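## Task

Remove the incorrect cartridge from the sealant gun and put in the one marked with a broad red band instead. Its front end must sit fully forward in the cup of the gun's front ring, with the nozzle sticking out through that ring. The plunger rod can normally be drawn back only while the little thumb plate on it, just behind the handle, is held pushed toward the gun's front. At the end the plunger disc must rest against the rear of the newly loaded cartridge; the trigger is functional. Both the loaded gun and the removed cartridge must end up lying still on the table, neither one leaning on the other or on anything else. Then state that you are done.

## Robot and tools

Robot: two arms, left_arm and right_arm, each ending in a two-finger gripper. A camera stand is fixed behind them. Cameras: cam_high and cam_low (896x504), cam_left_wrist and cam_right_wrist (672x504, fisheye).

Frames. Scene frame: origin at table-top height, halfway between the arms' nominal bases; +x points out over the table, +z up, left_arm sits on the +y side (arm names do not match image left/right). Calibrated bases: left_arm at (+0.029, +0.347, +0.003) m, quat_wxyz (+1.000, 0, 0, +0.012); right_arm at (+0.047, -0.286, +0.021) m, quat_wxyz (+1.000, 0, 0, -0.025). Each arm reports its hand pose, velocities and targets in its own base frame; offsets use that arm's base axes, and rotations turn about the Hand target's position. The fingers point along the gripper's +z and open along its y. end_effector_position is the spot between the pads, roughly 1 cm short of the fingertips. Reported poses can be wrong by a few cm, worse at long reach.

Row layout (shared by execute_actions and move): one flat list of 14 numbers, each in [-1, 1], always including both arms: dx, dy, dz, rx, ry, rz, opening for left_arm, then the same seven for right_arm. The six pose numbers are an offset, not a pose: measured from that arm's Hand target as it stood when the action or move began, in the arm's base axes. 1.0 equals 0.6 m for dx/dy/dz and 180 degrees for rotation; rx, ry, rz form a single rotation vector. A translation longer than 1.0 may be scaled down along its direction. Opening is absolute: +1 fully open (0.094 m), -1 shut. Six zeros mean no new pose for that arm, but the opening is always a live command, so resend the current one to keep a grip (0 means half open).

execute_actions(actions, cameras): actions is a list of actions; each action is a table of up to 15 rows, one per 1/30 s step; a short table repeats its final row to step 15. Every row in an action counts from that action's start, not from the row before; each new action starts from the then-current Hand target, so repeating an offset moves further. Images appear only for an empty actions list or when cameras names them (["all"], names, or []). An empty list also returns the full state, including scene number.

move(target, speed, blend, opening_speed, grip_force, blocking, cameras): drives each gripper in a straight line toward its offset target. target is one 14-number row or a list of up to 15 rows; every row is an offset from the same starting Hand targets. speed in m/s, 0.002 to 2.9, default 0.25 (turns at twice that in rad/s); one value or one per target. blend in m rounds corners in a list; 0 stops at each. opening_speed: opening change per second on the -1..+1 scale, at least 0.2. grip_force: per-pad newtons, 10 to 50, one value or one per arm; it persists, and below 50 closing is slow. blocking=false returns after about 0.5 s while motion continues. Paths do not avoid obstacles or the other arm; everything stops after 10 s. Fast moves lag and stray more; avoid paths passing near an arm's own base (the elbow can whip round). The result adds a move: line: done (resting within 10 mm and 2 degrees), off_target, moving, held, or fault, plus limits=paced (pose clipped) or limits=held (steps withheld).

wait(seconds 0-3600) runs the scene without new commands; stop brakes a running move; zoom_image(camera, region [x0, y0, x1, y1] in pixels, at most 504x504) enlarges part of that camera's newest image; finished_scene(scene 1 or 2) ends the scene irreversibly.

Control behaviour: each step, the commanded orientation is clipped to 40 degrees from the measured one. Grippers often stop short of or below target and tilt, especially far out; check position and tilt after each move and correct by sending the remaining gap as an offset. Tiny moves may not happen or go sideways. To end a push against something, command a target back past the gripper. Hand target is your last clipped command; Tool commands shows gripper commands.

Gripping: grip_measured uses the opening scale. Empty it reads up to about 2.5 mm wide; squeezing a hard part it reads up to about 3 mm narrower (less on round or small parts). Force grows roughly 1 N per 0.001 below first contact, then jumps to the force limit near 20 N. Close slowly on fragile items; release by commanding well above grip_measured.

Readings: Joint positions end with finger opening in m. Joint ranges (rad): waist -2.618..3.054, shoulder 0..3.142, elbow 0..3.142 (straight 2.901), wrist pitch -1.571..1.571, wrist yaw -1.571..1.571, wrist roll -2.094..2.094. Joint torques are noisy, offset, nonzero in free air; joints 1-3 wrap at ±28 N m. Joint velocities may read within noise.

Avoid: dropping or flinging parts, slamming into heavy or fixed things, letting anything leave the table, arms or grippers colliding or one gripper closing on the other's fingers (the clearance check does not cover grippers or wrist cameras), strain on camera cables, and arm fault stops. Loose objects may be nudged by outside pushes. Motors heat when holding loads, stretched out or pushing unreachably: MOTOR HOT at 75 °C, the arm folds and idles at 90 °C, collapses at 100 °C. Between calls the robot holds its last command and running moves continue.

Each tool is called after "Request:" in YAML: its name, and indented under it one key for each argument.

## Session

Request:
execute_actions:
  actions: []

Scene clock: 0.00 s.
left_arm: end_effector_position=(+0.3926, -0.0839, +0.1903) grip_measured=+1.000 end_effector_quat_wxyz=(+0.610, +0.090, +0.766, -0.183) | right_arm: end_effector_position=(+0.3622, +0.1351, +0.1248) grip_measured=+1.000 end_effector_quat_wxyz=(+0.349, -0.131, +0.916, +0.144)
Joint positions: left_arm=[-0.068 1.291 0.514 0.575 0.334 -0.107 0.094] | right_arm=[0.277 1.397 0.873 -0.288 -0.179 0.064 0.094]
Joint velocities: within noise
Joint torques (N m): no reading
Motor temperatures (°C): left_arm=[30 34 34 29 27 30 28] | right_arm=[32 41 33 30 28 28 32]
Heat: left arm: 34 °C; right arm: 41 °C.
Hand target: left_arm +0.3942, -0.0840, +0.1966; +0.616, +0.091, +0.761, -0.182 | right_arm +0.3652, +0.1361, +0.1317; +0.358, -0.132, +0.913, +0.146
Tool commands: left_gripper/opening=+1.0 right_gripper/opening=+1.0

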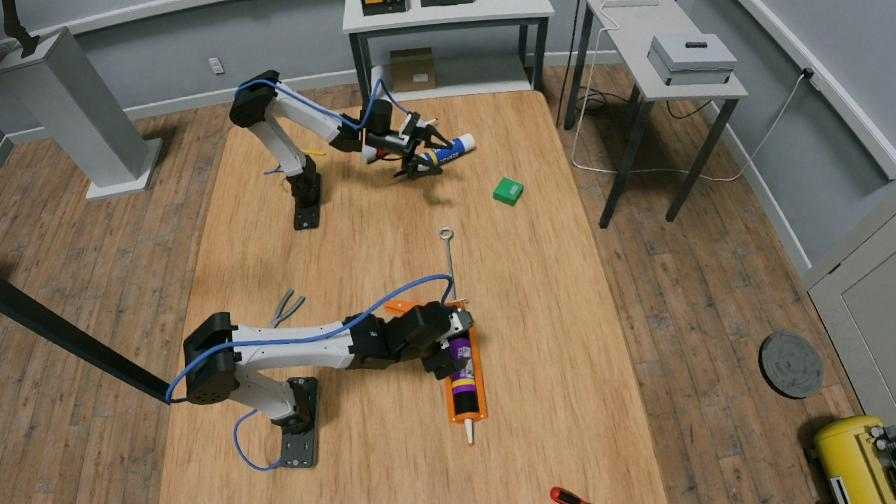

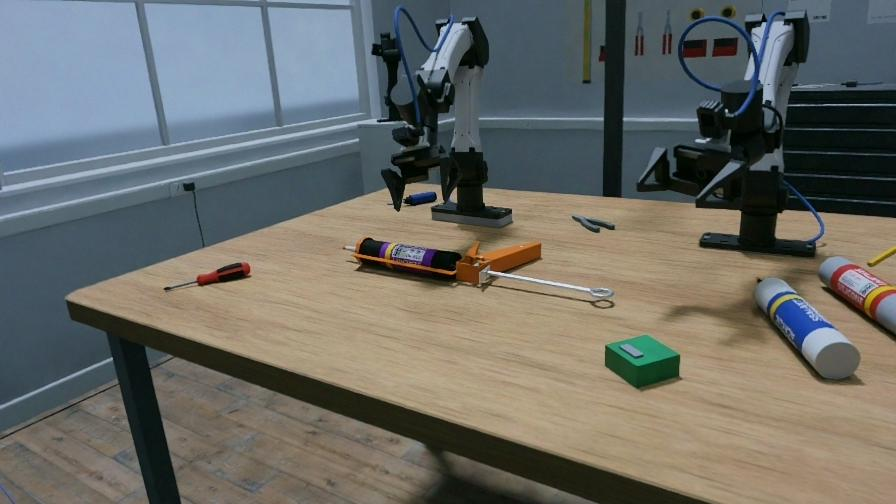

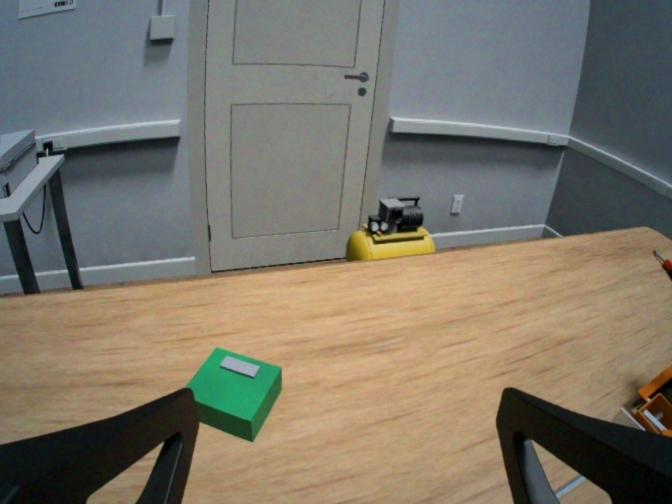

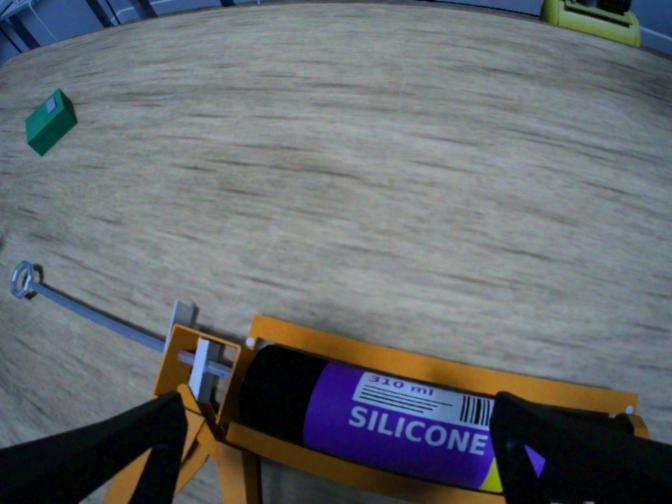

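Request:
move:
  target: [-0.257,0.14,0.04,0.126,0.427,0.063,1,-0.009,0.223,0.03,-0.1016,0.232,-0.0708,-0.65]
  speed: 0.45
  cameras: ["all"]

Request:
zoom_image:
  camera: "cam_right_wrist"
  region: [100, 150, 600, 504]

Request:
zoom_image:
  camera: "cam_high"
  region: [340, 100, 560, 460]

Scene clock: 16.67 s.
left_arm: end_effector_position=(+0.2379, -0.0035, +0.2169) grip_measured=+1.000 end_effector_quat_wxyz=(+0.069, +0.000, +0.998, -0.010) | right_arm: end_effector_position=(+0.3600, +0.2655, +0.1546) grip_measured=-0.648 end_effector_quat_wxyz=(+0.048, -0.030, +0.998, +0.023)
Joint positions: left_arm=[0 1.373 1.499 -1.558 0.019 -0.001 0.094] | right_arm=[0.642 2.23 2.308 -1.544 0.017 0.58 0.017]
Joint torques (N m): left_arm=[0.46 -2.63 7.45 0.6 -0.15 0] | right_arm=[-0.01 -8.01 8.38 0.34 -0.1 0.18]
Heat: left arm: 37 °C; right arm: 42 °C.
Hand target: left_arm +0.2399, +0.0000, +0.2207; -0.001, +0.000, +1.000, -0.001 | right_arm +0.3597, +0.2699, +0.1496; +0.000, -0.026, +1.000, +0.000
Off the commanded pose: left_arm 0.005 m, 8 deg | right_arm 0.007 m, 6 deg.
joint sent to its limit (left arm) — joint 4 (wrist pitch), lower limit. The joint targets are off in orientation, not in position.
joint sent to its limit (right arm) — joint 4 (wrist pitch), lower limit. The joint targets are off in orientation, not in position.
move: off_target (left_arm, right_arm)

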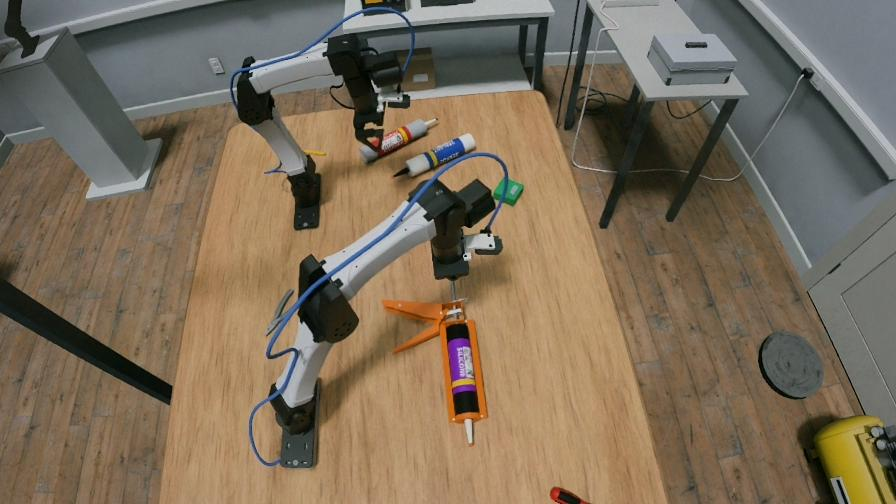

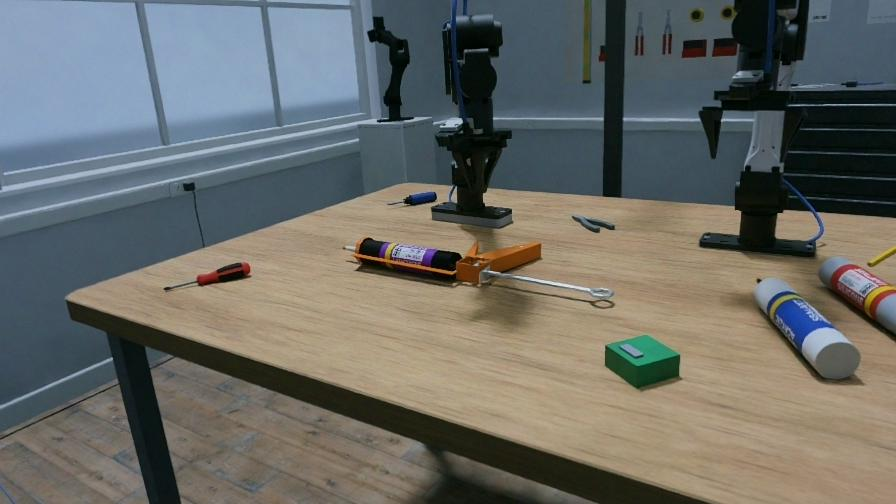

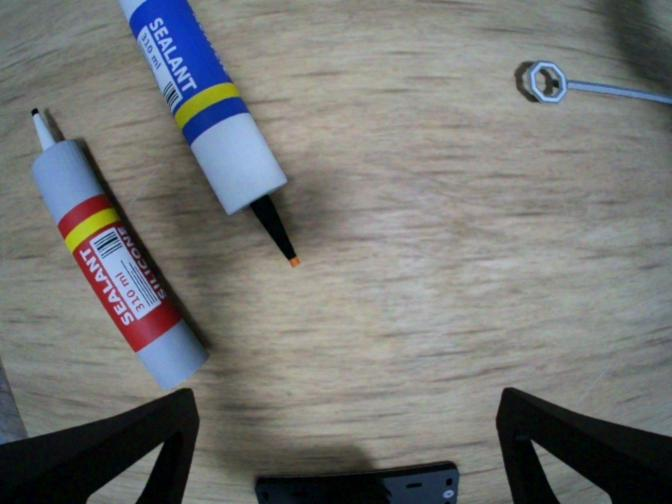

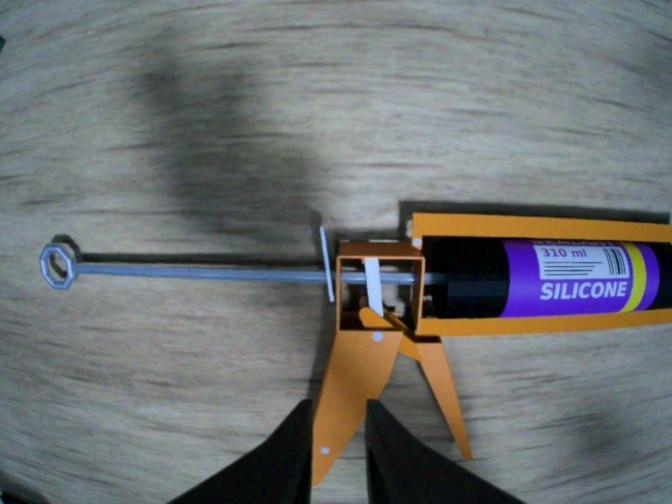

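Scaled by 1.008 from the camera's image (finer frame: 960x720).

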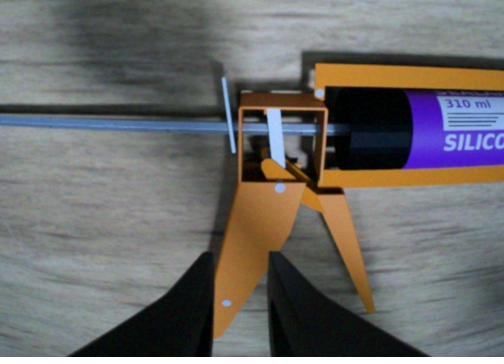

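Scaled by 1.400 from the camera's image (finer frame: 1280x720).

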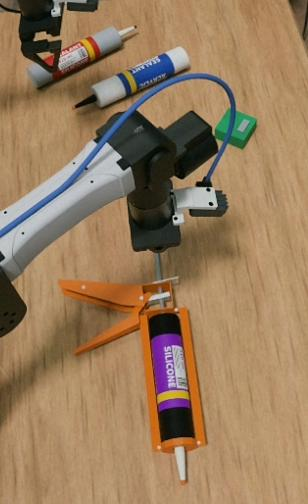

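Request:
move:
  target: [0.245,-0.333,-0.2,-0.087,-0.0876,-0.498,0.5,0.014,0.012,-0.15,0,0,0.004,-0.6]
  speed: 0.35
  cameras: ["cam_left_wrist","cam_right_wrist"]

Request:
zoom_image:
  camera: "cam_right_wrist"
  region: [170, 250, 500, 504]

Scene clock: 38.67 s.
left_arm: end_effector_position=(+0.3845, -0.1931, +0.1010) grip_measured=+0.502 end_effector_quat_wxyz=(+0.120, +0.693, +0.702, -0.114) | right_arm: end_effector_position=(+0.3687, +0.2723, +0.0724) grip_measured=-0.602 end_effector_quat_wxyz=(+0.010, -0.031, +0.999, -0.002)
Joint positions: left_arm=[-0.342 2.064 1.795 -1.177 0.308 1.196 0.071] | right_arm=[0.642 2.338 2.164 -1.383 0.016 0.58 0.019]
Joint torques (N m): left_arm=[-0.27 -7.75 8.31 0.53 0.35 0.14] | right_arm=[0.18 -8.64 6.08 0.38 -0.1 0.09]
Motor temperatures (°C): left_arm=[29 35 37 30 27 30 28] | right_arm=[31 46 36 31 28 28 32]
Heat: left arm: 37 °C; right arm: 46 °C.
Hand target: left_arm +0.3869, -0.1998, +0.1007; +0.122, +0.700, +0.693, -0.122 | right_arm +0.3682, +0.2771, +0.0596; +0.000, -0.032, +0.999, +0.000
Off the commanded pose: left_arm 0.007 m, 2 deg | right_arm 0.014 m, 1 deg.
move: off_target (right_arm)

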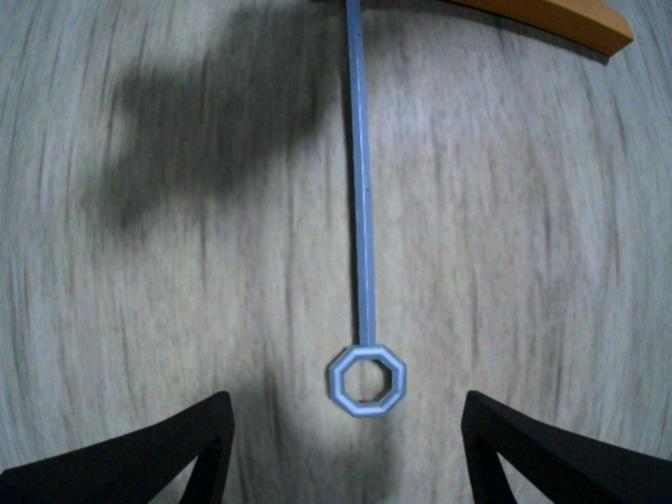

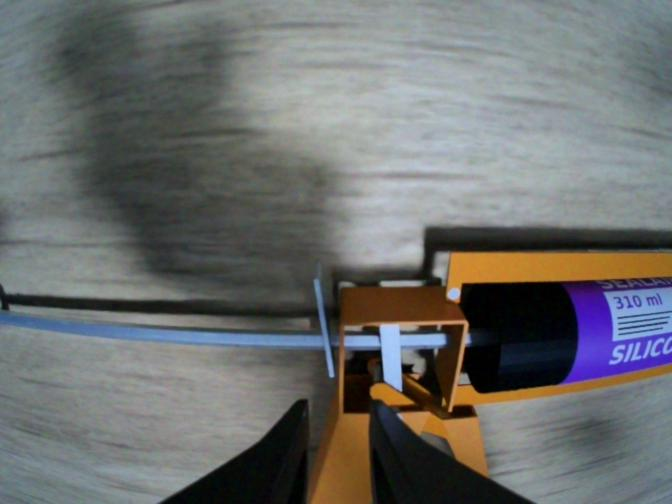

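Scaled by 1.527 from the camera's image (finer frame: 960x720).

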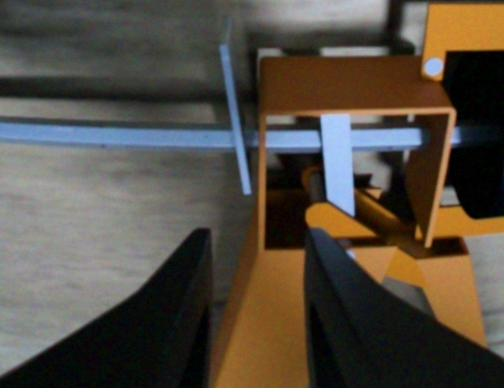

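Request:
move:
  target:
    - [0,0,0,0,0,0,0.5,-0.006,0.006,0,0,0,0,-0.6]
    - [0,0,0,0,0,0,0.5,-0.006,0.006,-0.075,0,0,0,-0.6]
  speed: 0.1
  cameras: ["cam_right_wrist"]

Request:
zoom_image:
  camera: "cam_right_wrist"
  region: [200, 280, 500, 504]

Scene clock: 50.30 s.
left_arm: end_effector_position=(+0.3844, -0.1931, +0.1010) grip_measured=+0.502 end_effector_quat_wxyz=(+0.120, +0.693, +0.702, -0.114) | right_arm: end_effector_position=(+0.3670, +0.2757, +0.0272) grip_measured=-0.602 end_effector_quat_wxyz=(+0.010, -0.035, +0.999, -0.003)
Joint positions: left_arm=[-0.342 2.064 1.795 -1.177 0.308 1.196 0.071] | right_arm=[0.65 2.347 2.001 -1.212 0.015 0.58 0.019]
Joint torques (N m): left_arm=[-0.27 -7.76 8.32 0.54 0.36 0.13] | right_arm=[0.53 -9.01 5.91 0.42 -0.08 0.21]
Heat: left arm: 39 °C; right arm: 48 °C.
Hand target: left_arm +0.3870, -0.1998, +0.1007; +0.122, +0.700, +0.693, -0.122 | right_arm +0.3646, +0.2807, +0.0146; +0.000, -0.032, +0.999, +0.000
Off the commanded pose: left_arm 0.007 m, 2 deg | right_arm 0.014 m, 1 deg.
move: off_target (right_arm)

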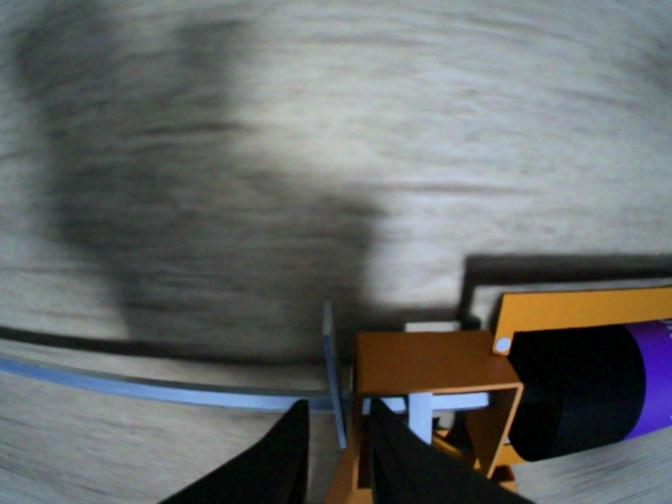

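Scaled by 1.680 from the camera's image (finer frame: 960x720).

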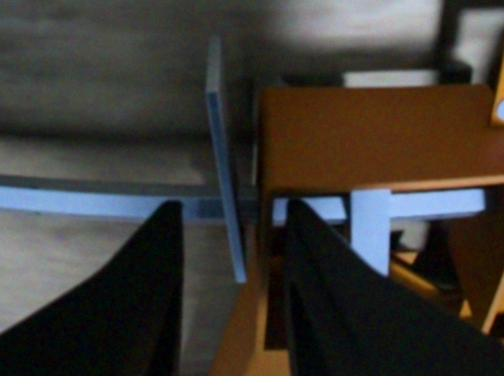

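Request:
move:
  target:
    - [0,0,0,0,0,0,0.5,-0.007,0,0,0,0,0,-0.6]
    - [0,0,0,0,0,0,0.5,-0.007,0,-0.012,0,0,0,-0.6]
    - [0,0,0,0,0,0,0.5,-0.007,0,-0.008,0,0,0,-0.98]
  speed: 0.1
  opening_speed: 0.6
  cameras: ["cam_right_wrist","cam_left_wrist"]

Request:
zoom_image:
  camera: "cam_right_wrist"
  region: [200, 280, 500, 504]

Scene clock: 56.50 s.
left_arm: end_effector_position=(+0.3844, -0.1931, +0.1010) grip_measured=+0.502 end_effector_quat_wxyz=(+0.120, +0.693, +0.702, -0.114) | right_arm: end_effector_position=(+0.3625, +0.2745, +0.0162) grip_measured=-0.901 end_effector_quat_wxyz=(+0.005, -0.033, +0.999, -0.007)
Joint positions: left_arm=[-0.342 2.064 1.795 -1.177 0.308 1.196 0.071] | right_arm=[0.655 2.347 1.957 -1.18 0.017 0.588 0.005]
Joint torques (N m): left_arm=[-0.27 -7.71 8.4 0.55 0.37 0.14] | right_arm=[0.59 -9.81 6.27 0.34 -0.11 0.19]
Heat: left arm: 39 °C; right arm: 48 °C.
Hand target: left_arm +0.3870, -0.1998, +0.1007; +0.122, +0.700, +0.693, -0.122 | right_arm +0.3604, +0.2807, +0.0099; +0.000, -0.032, +0.999, +0.000
Off the commanded pose: left_arm 0.007 m, 2 deg | right_arm 0.009 m, 1 deg.
move: done
Images, in order (width x height): cam_left_wrist 672x504, cam_right_wrist 672x504.

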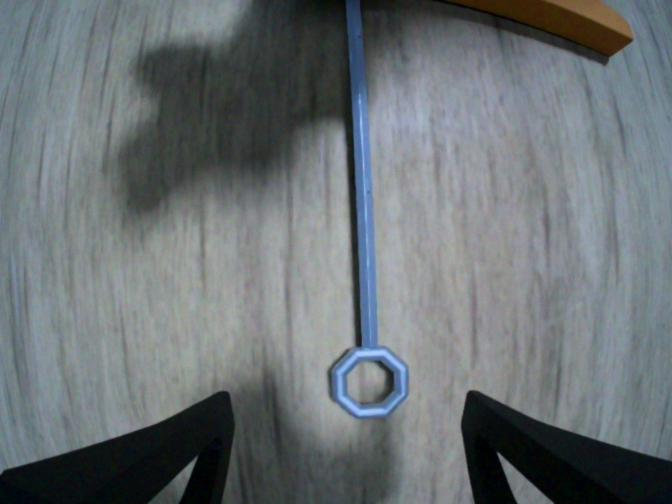

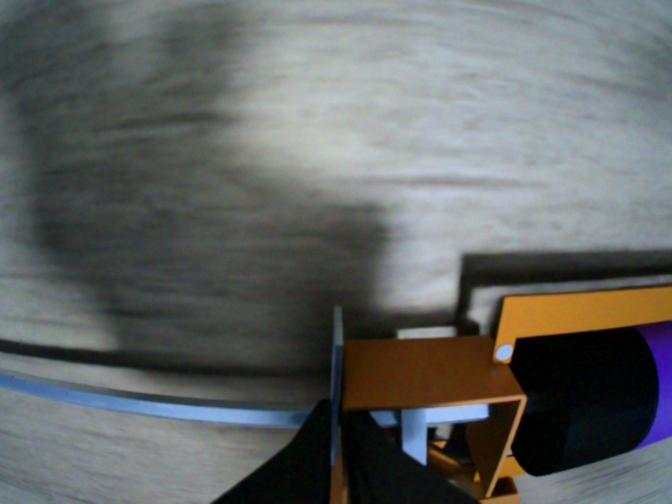

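Scaled by 1.680 from the camera's image (finer frame: 960x720).

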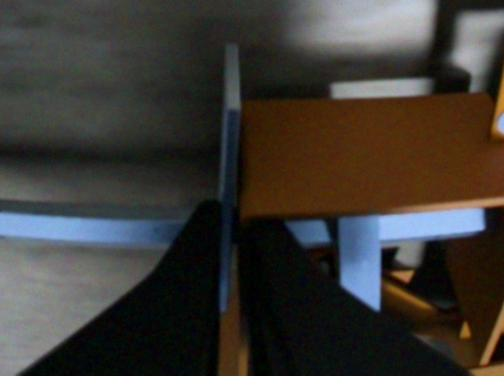

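Request:
move:
  target:
    - [-0.018,-0.018,-0.09,0,0,0,-0.2,0,0,0,0,0,0,-0.98]
    - [-0.018,-0.018,-0.128,0,0,0,-0.2,0,0,0,0,0,0,-0.98]
  speed: 0.12
  cameras: ["cam_left_wrist"]

Scene clock: 64.90 s.
left_arm: end_effector_position=(+0.3780, -0.2053, +0.0338) grip_measured=-0.198 end_effector_quat_wxyz=(+0.125, +0.703, +0.691, -0.113) | right_arm: end_effector_position=(+0.3625, +0.2745, +0.0162) grip_measured=-0.903 end_effector_quat_wxyz=(+0.005, -0.033, +0.999, -0.007)
Joint positions: left_arm=[-0.375 2.091 1.564 -0.902 0.308 1.191 0.038] | right_arm=[0.655 2.347 1.957 -1.18 0.017 0.588 0.005]
Joint torques (N m): left_arm=[-0.46 -7.97 5.05 0.9 0.32 -0.14] | right_arm=[0.54 -9.68 6.34 0.32 -0.12 0.19]
Heat: left arm: 40 °C; right arm: 49 °C.
Hand target: left_arm +0.3762, -0.2105, +0.0239; +0.122, +0.700, +0.693, -0.122 | right_arm +0.3604, +0.2807, +0.0099; +0.000, -0.032, +0.999, +0.000
Off the commanded pose: left_arm 0.011 m, 1 deg | right_arm 0.009 m, 1 deg.
move: off_target (left_arm)

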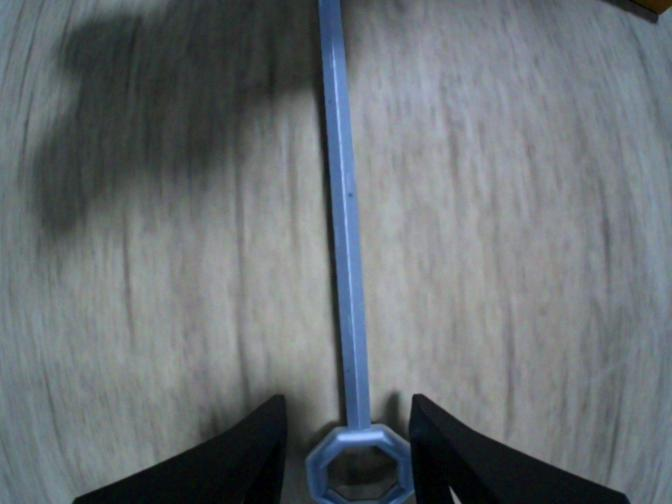

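Request:
move:
  target:
    - [0.003,0,-0.018,0,0,0,-0.2,0,0,0,0,0,0,-0.98]
    - [0.003,0,-0.018,0,0,0,-1,0,0,0,0,0,0,-0.98]
  speed: 0.1
  cameras: ["cam_left_wrist"]

Scene clock: 69.67 s.
left_arm: end_effector_position=(+0.3801, -0.2084, +0.0241) grip_measured=-0.865 end_effector_quat_wxyz=(+0.128, +0.695, +0.698, -0.117) | right_arm: end_effector_position=(+0.3634, +0.2755, +0.0162) grip_measured=-0.904 end_effector_quat_wxyz=(+0.007, -0.028, +1.000, -0.004)
Joint positions: left_arm=[-0.376 2.11 1.551 -0.864 0.317 1.167 0.006] | right_arm=[0.655 2.347 1.957 -1.174 0.016 0.6 0.005]
Joint torques (N m): left_arm=[-0.14 -7.94 4.93 0.87 0.23 0.09] | right_arm=[0.47 -9.72 6.35 0.3 -0.15 0.06]
Heat: left arm: 40 °C; right arm: 50 °C.
Hand target: left_arm +0.3779, -0.2106, +0.0130; +0.122, +0.700, +0.693, -0.122 | right_arm +0.3604, +0.2807, +0.0099; +0.000, -0.032, +0.999, +0.000
Off the commanded pose: left_arm 0.011 m, 1 deg | right_arm 0.009 m, 1 deg.
move: off_target (left_arm); target 2's new opening was sent with left_arm's hand 0.011 m and 1 deg from that target

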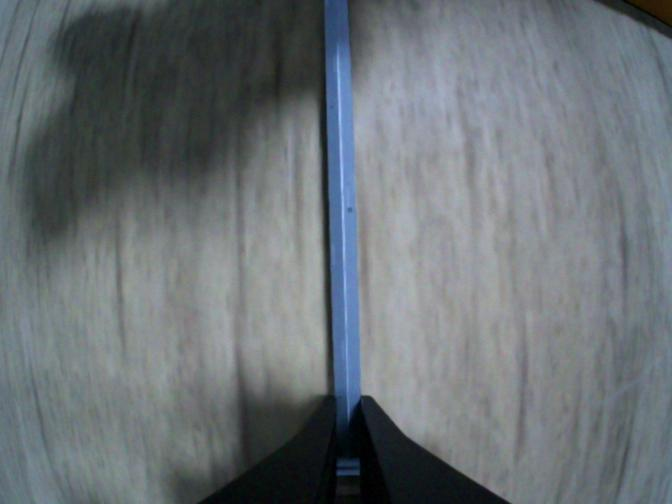

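Request:
move:
  target:
    - [0,0,0.01,0,0,0,-1,0,0,0.022,0,0,0,-1]
    - [0.0,0.08,0.01,0,0,0,-1,0,-0.06,0.022,0,0,0,-1]
    - [0.0,0.15,0.01,0,0,0,-1,0.004,-0.09,0.022,0,0,0,-1]
  speed: 0.1
  cameras: ["cam_right_wrist","cam_low"]

Request:
zoom_image:
  camera: "cam_right_wrist"
  region: [200, 280, 600, 504]

Scene clock: 76.23 s.
left_arm: end_effector_position=(+0.3793, -0.1679, +0.0167) grip_measured=-0.865 end_effector_quat_wxyz=(+0.154, +0.694, +0.684, -0.166) | right_arm: end_effector_position=(+0.3595, +0.2736, +0.0145) grip_measured=-0.906 end_effector_quat_wxyz=(-0.001, -0.037, +0.997, +0.061)
Joint positions: left_arm=[-0.234 2.098 1.471 -0.851 0.448 1.33 0.006] | right_arm=[0.611 2.267 1.808 -1.047 -0.103 0.541 0.004]
Joint torques (N m): left_arm=[7.19 -12.57 3.86 -0.08 -0.77 0.65] | right_arm=[-4.94 -13.15 4.22 -0.45 0.85 -0.38]
Motor temperatures (°C): left_arm=[30 41 39 30 27 30 28] | right_arm=[31 51 36 30 28 28 33]
Heat: left arm: 41 °C; right arm: 51 °C.
Hand target: left_arm +0.3779, -0.1205, +0.0190; +0.122, +0.700, +0.693, -0.122 | right_arm +0.3627, +0.2267, +0.0231; +0.000, -0.032, +0.999, +0.000
Off the commanded pose: left_arm 0.047 m, 6 deg | right_arm 0.048 m, 7 deg.
move: off_target (left_arm, right_arm)
Images, in order (width x height): cam_low 896x504, cam_right_wrist 672x504.

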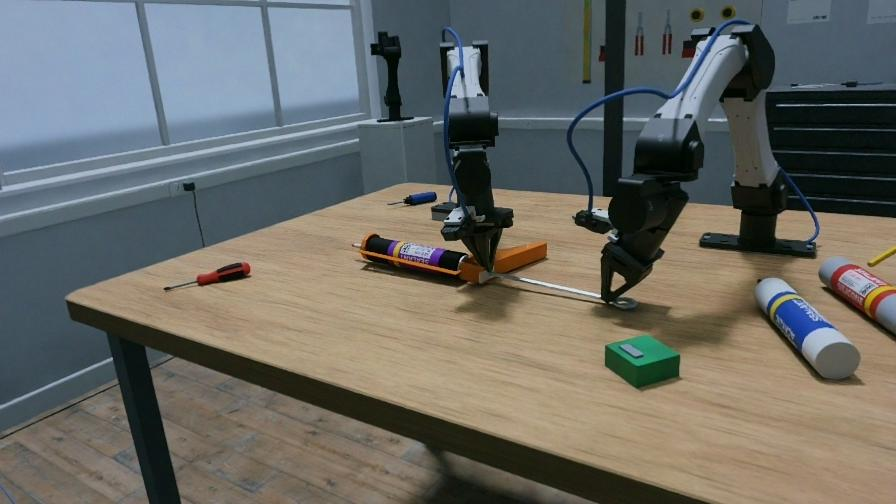

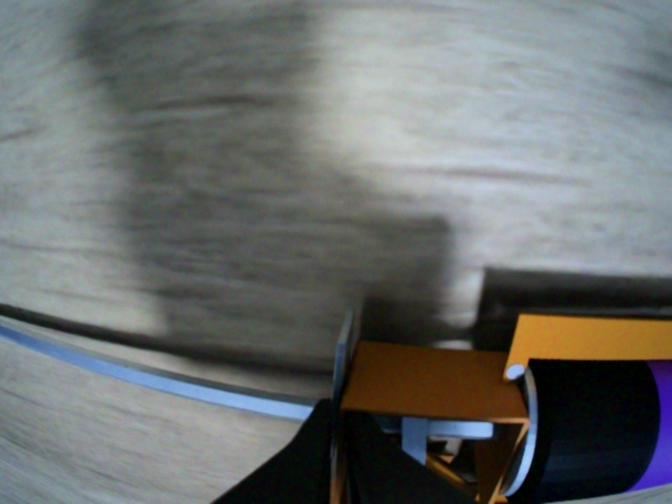

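Scaled by 1.260 from the camera's image (finer frame: 960x720).

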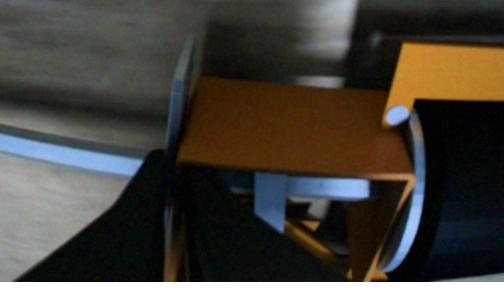

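Request:
move:
  target:
    - [0,-0.075,0.003,0,0,0,-1,0,0.075,0,0,0,0,-1]
    - [0,-0.075,0.003,0,0,0,-1,0,0.075,0,0,0,0,-0.6]
    - [0,-0.075,0.003,0,0,0,-1,0,0.075,0.14,0,0,0,-0.6]
    - [0,-0.075,0.003,0,0,0,-1,0.01,-0.15,0.14,0,0,0.5,0.5]
  speed: 0.25
  cameras: ["cam_right_wrist","cam_left_wrist","cam_low"]

Scene clock: 90.70 s.
left_arm: end_effector_position=(+0.3768, -0.1722, +0.0158) grip_measured=-0.865 end_effector_quat_wxyz=(+0.135, +0.691, +0.694, -0.148) | right_arm: end_effector_position=(+0.3651, +0.1381, +0.0920) grip_measured=+0.497 end_effector_quat_wxyz=(+0.024, +0.727, -0.686, -0.011)
Joint positions: left_arm=[-0.267 2.094 1.478 -0.86 0.393 1.28 0.006] | right_arm=[0.362 2.09 1.838 -1.371 0.001 -1.267 0.07]
Joint torques (N m): left_arm=[-0.29 -10.81 6.48 0.28 -0.35 0.08] | right_arm=[-0.96 -12.63 5.59 0.23 -0.09 -0.06]
Motor temperatures (°C): left_arm=[30 46 39 30 27 30 29] | right_arm=[32 53 36 30 28 28 32]
Heat: left arm: 46 °C; right arm: 53 °C.
Hand target: left_arm +0.3780, -0.1655, +0.0208; +0.122, +0.700, +0.693, -0.122 | right_arm +0.3687, +0.1367, +0.1071; -0.001, +0.730, -0.684, +0.000
Off the commanded pose: left_arm 0.008 m, 3 deg | right_arm 0.016 m, 3 deg.
move: off_target (left_arm, right_arm); target 4's new opening was sent with right_arm's hand 0.016 m and 3 deg from that target
Images, in order (width x height): cam_low 896x504, cam_left_wrist 672x504, cam_right_wrist 672x504.

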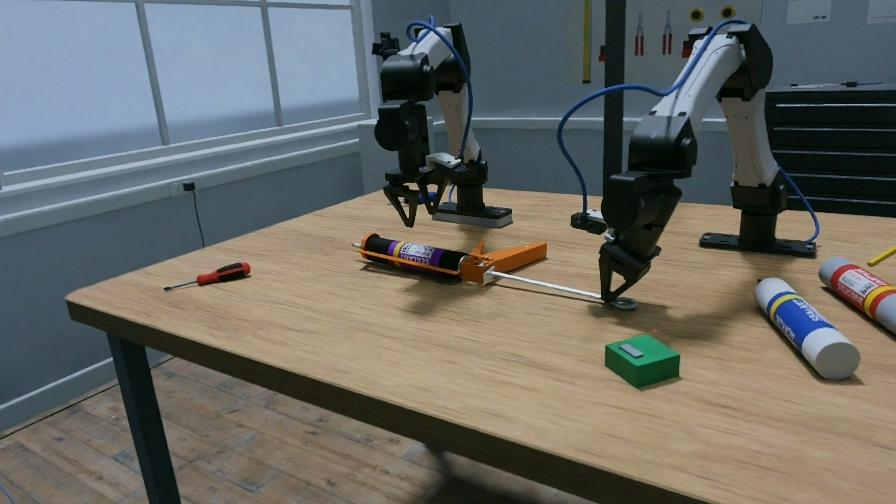

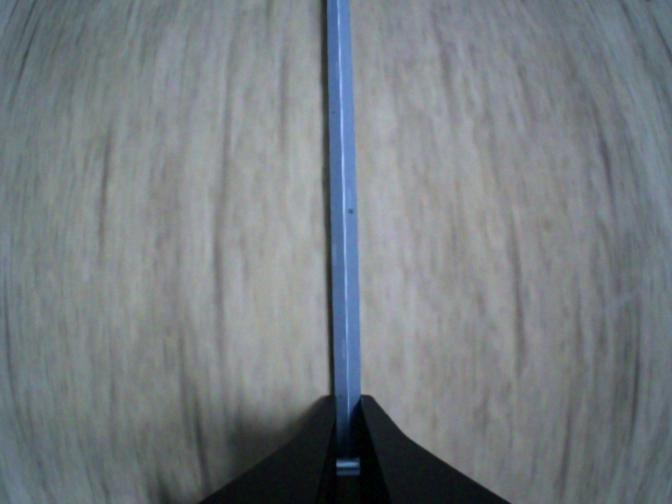

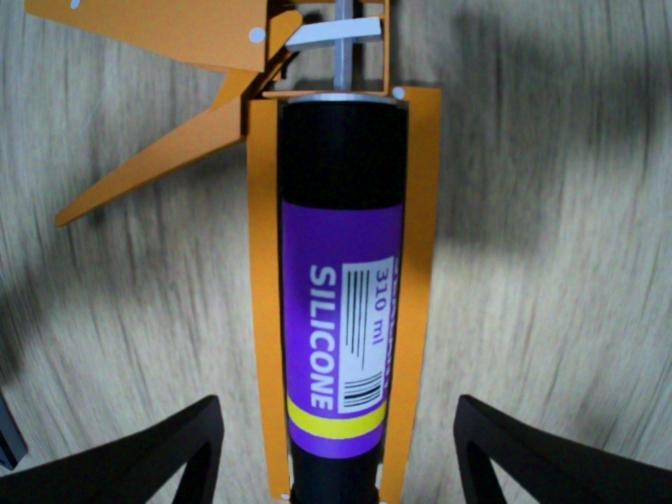

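Request:
move:
  target:
    - [0,0,0,0,0,0,-1,0,0.025,-0.15,0,0,0,0.5]
    - [0,0,0,0,0,0,-1,0,0.025,-0.15,0,0,0,-0.3]
    - [0,0,0,0,0,0,-1,0,0.025,-0.093,0.053,-0.0035,0,-0.3]
  speed: 0.1
  grip_force: [50,40]
  cameras: ["cam_right_wrist","cam_low"]

Request:
zoom_image:
  camera: "cam_low"
  region: [320, 190, 620, 320]

Scene clock: 100.27 s.
left_arm: end_effector_position=(+0.3768, -0.1720, +0.0169) grip_measured=-0.865 end_effector_quat_wxyz=(+0.136, +0.691, +0.695, -0.147) | right_arm: end_effector_position=(+0.3640, +0.1485, +0.0358) grip_measured=-0.298 end_effector_quat_wxyz=(-0.036, +0.724, -0.687, -0.056)
Joint positions: left_arm=[-0.267 2.091 1.478 -0.861 0.391 1.279 0.006] | right_arm=[0.329 2.067 1.572 -1.065 -0.132 -1.294 0.033]
Joint torques (N m): left_arm=[-0.35 -10.51 6.46 0.3 -0.34 0.1] | right_arm=[-0.77 -12.37 5.53 0.36 -0.35 -0.08]
Heat: left arm: 47 °C; right arm: 54 °C.
Hand target: left_arm +0.3779, -0.1656, +0.0208; +0.122, +0.700, +0.693, -0.122 | right_arm +0.3687, +0.1517, +0.0512; -0.065, +0.727, -0.682, -0.053
Off the commanded pose: left_arm 0.008 m, 3 deg | right_arm 0.016 m, 3 deg.
grip_force (N): 50, 40
move: off_target (right_arm); target 2's new opening was sent with right_arm's hand 0.013 m and 1 deg from that target
Images, in order (width x height): cam_low 896x504, cam_right_wrist 672x504.

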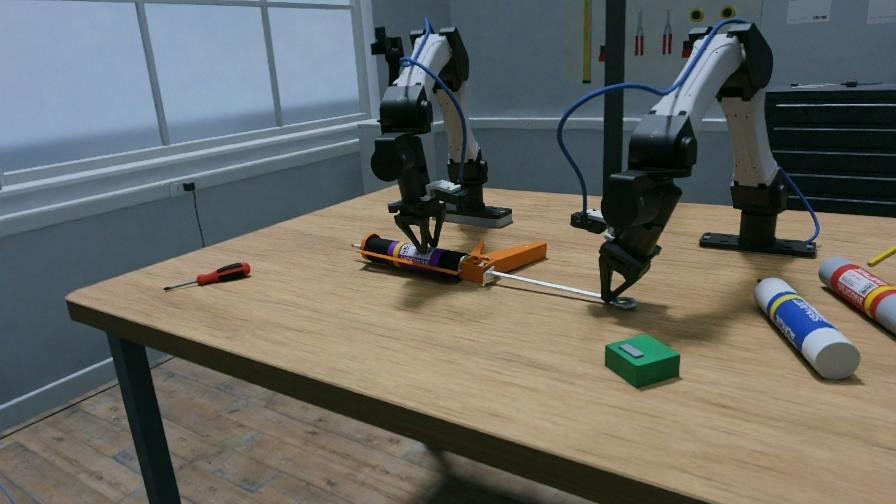

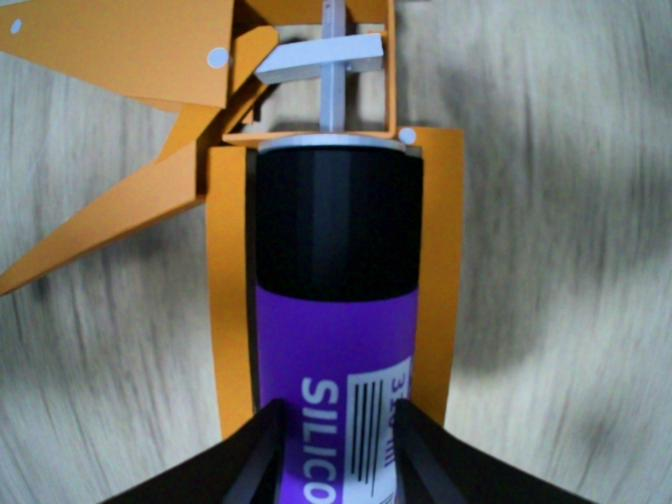

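Scaled by 1.680 from the camera's image (finer frame: 1280x720).

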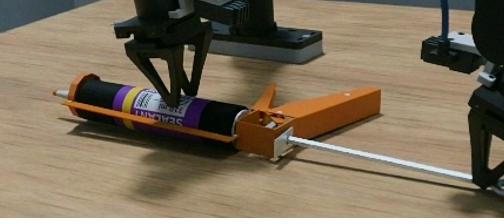

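Request:
move:
  target:
    - [0,0,0,0,0,0,-1,0,0,0.02,-0.053,0.0035,0,0.5]
    - [0,0,0,0,0,0,-1,0.004,-0.01,-0.073,-0.053,0.0035,0,0.5]
  speed: 0.12
  cameras: ["cam_right_wrist"]

Scene clock: 105.50 s.
left_arm: end_effector_position=(+0.3769, -0.1719, +0.0168) grip_measured=-0.865 end_effector_quat_wxyz=(+0.135, +0.691, +0.695, -0.146) | right_arm: end_effector_position=(+0.3696, +0.1497, +0.0181) grip_measured=+0.498 end_effector_quat_wxyz=(-0.009, +0.729, -0.684, -0.001)
Joint positions: left_arm=[-0.267 2.091 1.478 -0.861 0.39 1.279 0.006] | right_arm=[0.38 2.104 1.563 -1.015 -0.01 -1.255 0.07]
Joint torques (N m): left_arm=[-0.31 -10.5 6.53 0.31 -0.33 0.11] | right_arm=[-0.81 -7.25 5.55 0.39 0.02 -0.01]
Heat: left arm: 47 °C; right arm: 54 °C.
Hand target: left_arm +0.3779, -0.1655, +0.0208; +0.122, +0.700, +0.693, -0.122 | right_arm +0.3711, +0.1456, +0.0074; +0.000, +0.729, -0.684, +0.000
Off the commanded pose: left_arm 0.008 m, 3 deg | right_arm 0.011 m, 1 deg.
grip_force (N): 50, 40
move: off_target (right_arm)

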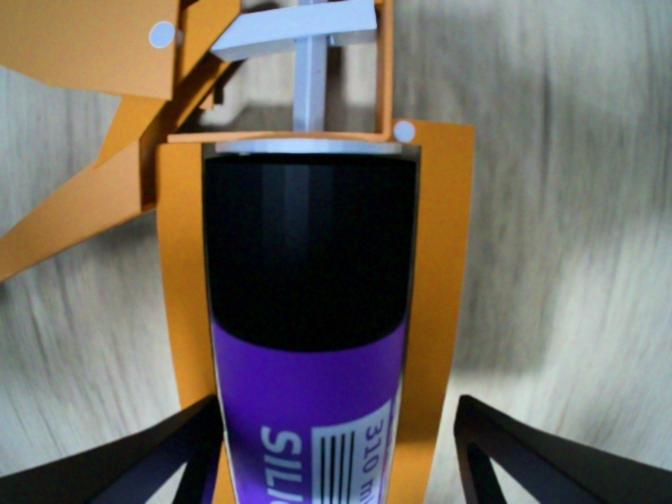

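Request:
move:
  target:
    - [0,0,0,0,0,0,-1,-0.010,-0.016,0.006,0,0,0,0.5]
    - [0,0,0,0,0,0,-1,-0.010,-0.016,0.004,0,0,0,-0.3]
    - [0,0,0,0,0,0,-1,-0.010,-0.016,0.062,0.053,-0.0035,0,-0.3]
  speed: 0.1
  cameras: ["cam_right_wrist","cam_low"]

Request:
zoom_image:
  camera: "cam_low"
  region: [320, 190, 620, 320]

Scene clock: 110.97 s.
left_arm: end_effector_position=(+0.3769, -0.1736, +0.0176) grip_measured=-0.865 end_effector_quat_wxyz=(+0.136, +0.692, +0.693, -0.146) | right_arm: end_effector_position=(+0.3640, +0.1394, +0.0144) grip_measured=+0.282 end_effector_quat_wxyz=(-0.040, +0.722, -0.688, -0.058)
Joint positions: left_arm=[-0.272 2.091 1.481 -0.862 0.39 1.278 0.006] | right_arm=[0.304 2.075 1.496 -0.977 -0.14 -1.314 0.06]
Joint torques (N m): left_arm=[0.12 -10.48 6.39 0.32 -0.32 0.1] | right_arm=[-1.76 -14.64 6.45 -0.11 -0.25 -0.21]
Heat: left arm: 46 °C; right arm: 53 °C.
Hand target: left_arm +0.3780, -0.1655, +0.0208; +0.122, +0.700, +0.693, -0.122 | right_arm +0.3651, +0.1361, +0.0447; -0.065, +0.727, -0.682, -0.053
Off the commanded pose: left_arm 0.009 m, 3 deg | right_arm 0.030 m, 3 deg.
grip_force (N): 50, 40
move: off_target (right_arm); target 2's new opening was sent with right_arm's hand 0.011 m and 1 deg from that target
Images, in order (width x height): cam_low 896x504, cam_right_wrist 672x504.

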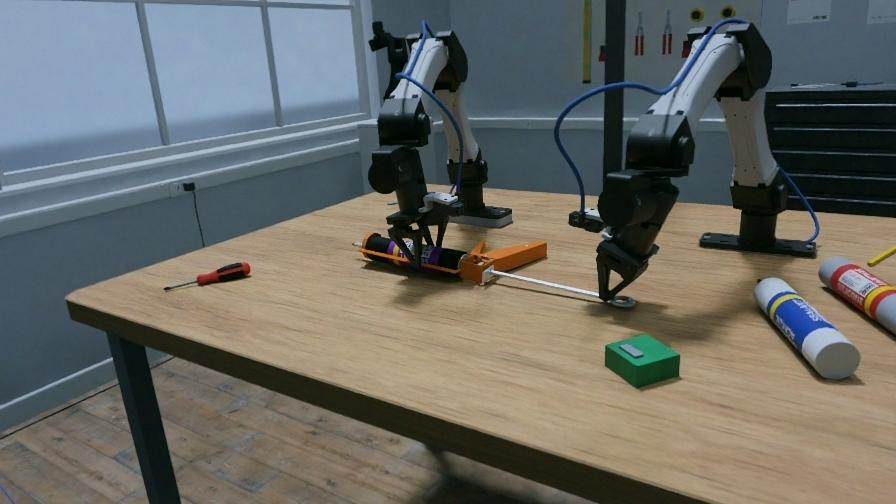

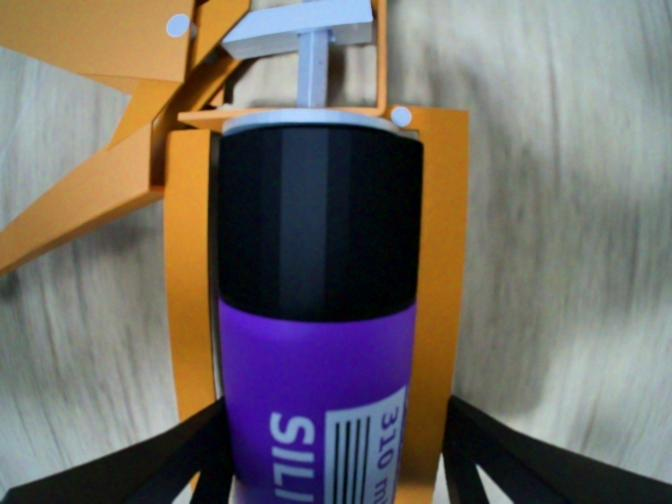

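Scaled by 1.680 from the camera's image (finer frame: 1280x720).

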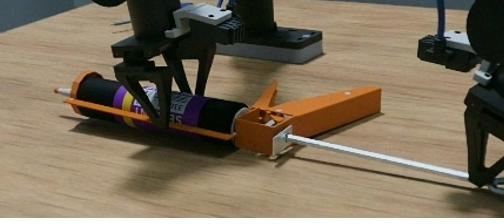

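Request:
move:
  target:
    - [0,0,0,0,0,0,-1,0,0,-0.02,-0.053,0.0035,0,0.5]
    - [0,0,0,0,0,0,-1,-0.006,0,-0.03,-0.053,0.0035,0,0.5]
  speed: 0.1
  cameras: ["cam_right_wrist"]

Scene clock: 115.43 s.
left_arm: end_effector_position=(+0.3769, -0.1736, +0.0176) grip_measured=-0.865 end_effector_quat_wxyz=(+0.136, +0.692, +0.693, -0.146) | right_arm: end_effector_position=(+0.3610, +0.1351, +0.0312) grip_measured=+0.498 end_effector_quat_wxyz=(-0.003, +0.731, -0.683, -0.004)
Joint positions: left_arm=[-0.272 2.091 1.481 -0.862 0.39 1.278 0.006] | right_arm=[0.353 2.052 1.537 -1.054 -0.011 -1.285 0.07]
Joint torques (N m): left_arm=[0.14 -10.52 6.38 0.32 -0.32 0.11] | right_arm=[0.42 -8.21 5.59 0.33 0.03 0.16]
Heat: left arm: 46 °C; right arm: 54 °C.
Hand target: left_arm +0.3780, -0.1655, +0.0208; +0.122, +0.700, +0.693, -0.122 | right_arm +0.3616, +0.1360, +0.0267; +0.000, +0.729, -0.684, +0.000
Off the commanded pose: left_arm 0.009 m, 3 deg | right_arm 0.005 m, 1 deg.
grip_force (N): 50, 40
move: done

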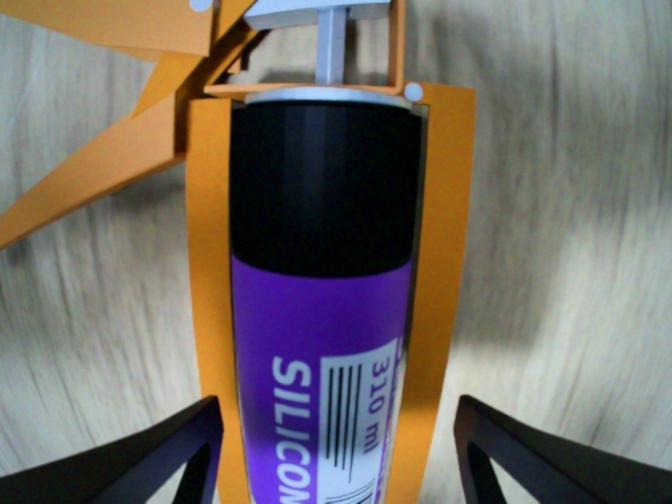

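Request:
move:
  target:
    - [0,0,0,0,0,0,-1,-0.009,0.005,0,0,0,0,0.2]
    - [0,0,0,0,0,0,-1,-0.009,0.005,-0.014,0,0,0,0.2]
    - [0,0,0,0,0,0,-1,-0.009,0.005,-0.014,0,0,0,-0.25]
  speed: 0.1
  cameras: ["cam_right_wrist"]

Scene clock: 120.47 s.
left_arm: end_effector_position=(+0.3769, -0.1736, +0.0176) grip_measured=-0.865 end_effector_quat_wxyz=(+0.136, +0.692, +0.693, -0.146) | right_arm: end_effector_position=(+0.3548, +0.1383, +0.0212) grip_measured=-0.067 end_effector_quat_wxyz=(+0.000, +0.730, -0.683, -0.006)
Joint positions: left_arm=[-0.272 2.091 1.481 -0.862 0.39 1.278 0.006] | right_arm=[0.367 2.052 1.495 -1.019 -0.01 -1.27 0.044]
Joint torques (N m): left_arm=[0.14 -10.48 6.37 0.3 -0.32 0.1] | right_arm=[0.32 -8.51 5.59 0.33 0 0.16]
Heat: left arm: 46 °C; right arm: 54 °C.
Hand target: left_arm +0.3780, -0.1655, +0.0208; +0.122, +0.700, +0.693, -0.122 | right_arm +0.3562, +0.1391, +0.0183; -0.001, +0.730, -0.684, +0.000
Off the commanded pose: left_arm 0.009 m, 3 deg | right_arm 0.003 m, 1 deg.
grip_force (N): 50, 40
move: done

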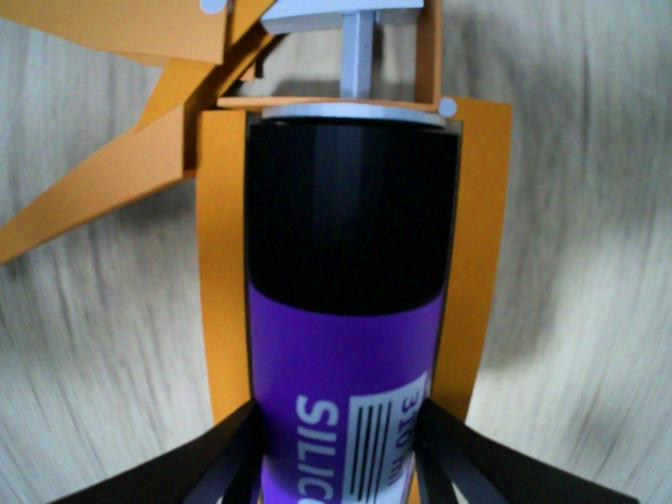

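Request:
move:
  target:
    - [0,0,0,0,0,0,-1,0,0,0.057,0.053,-0.0035,0,-0.3]
    - [0,0,0,0,0,0,-1,0,0,0.08,0.068,-0.0045,0,-0.3]
  speed: 0.1
  cameras: ["cam_right_wrist","cam_low"]

Request:
zoom_image:
  camera: "cam_low"
  region: [320, 170, 620, 310]

Scene clock: 124.47 s.
left_arm: end_effector_position=(+0.3769, -0.1736, +0.0176) grip_measured=-0.865 end_effector_quat_wxyz=(+0.136, +0.692, +0.693, -0.146) | right_arm: end_effector_position=(+0.3550, +0.1342, +0.0434) grip_measured=-0.070 end_effector_quat_wxyz=(-0.055, +0.724, -0.684, -0.063)
Joint positions: left_arm=[-0.272 2.091 1.481 -0.862 0.39 1.278 0.006] | right_arm=[0.287 1.989 1.484 -1.035 -0.164 -1.339 0.044]
Joint torques (N m): left_arm=[0.16 -10.52 6.32 0.3 -0.32 0.11] | right_arm=[-0.72 -12.18 7.46 0.07 -0.47 -0.06]
Heat: left arm: 46 °C; right arm: 54 °C.
Hand target: left_arm +0.3780, -0.1655, +0.0208; +0.122, +0.700, +0.693, -0.122 | right_arm +0.3562, +0.1391, +0.0663; -0.083, +0.725, -0.680, -0.068
Off the commanded pose: left_arm 0.009 m, 3 deg | right_arm 0.024 m, 3 deg.
grip_force (N): 50, 40
move: off_target (right_arm)
Images, in order (width x height): cam_low 896x504, cam_right_wrist 672x504.

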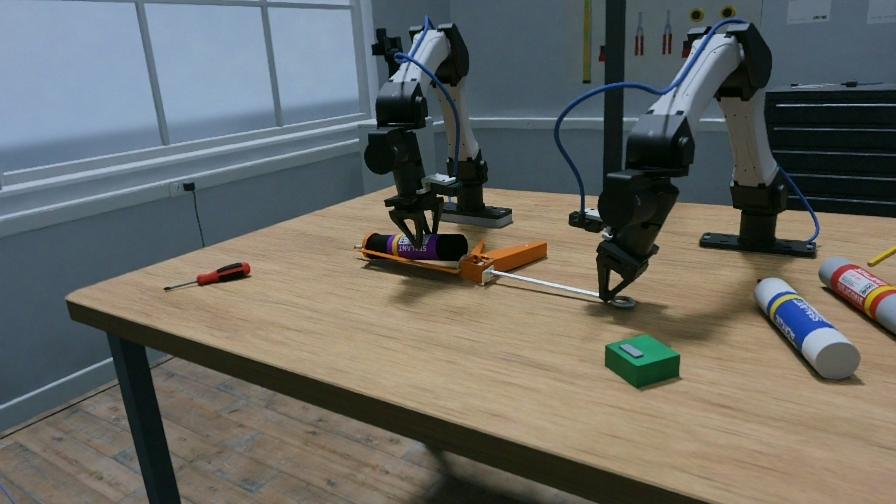

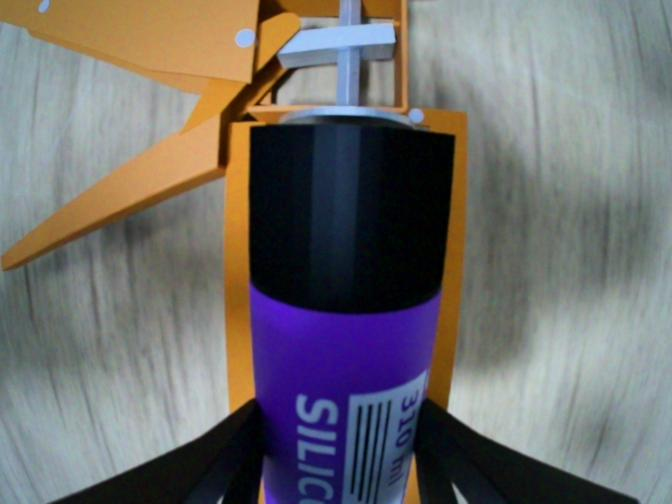

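Scaled by 1.680 from the camera's image (finer frame: 1280x720).

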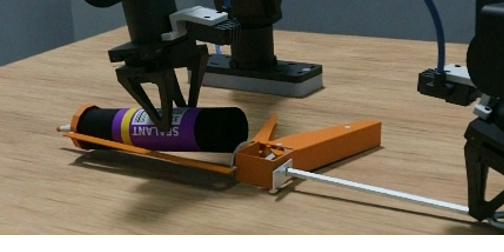

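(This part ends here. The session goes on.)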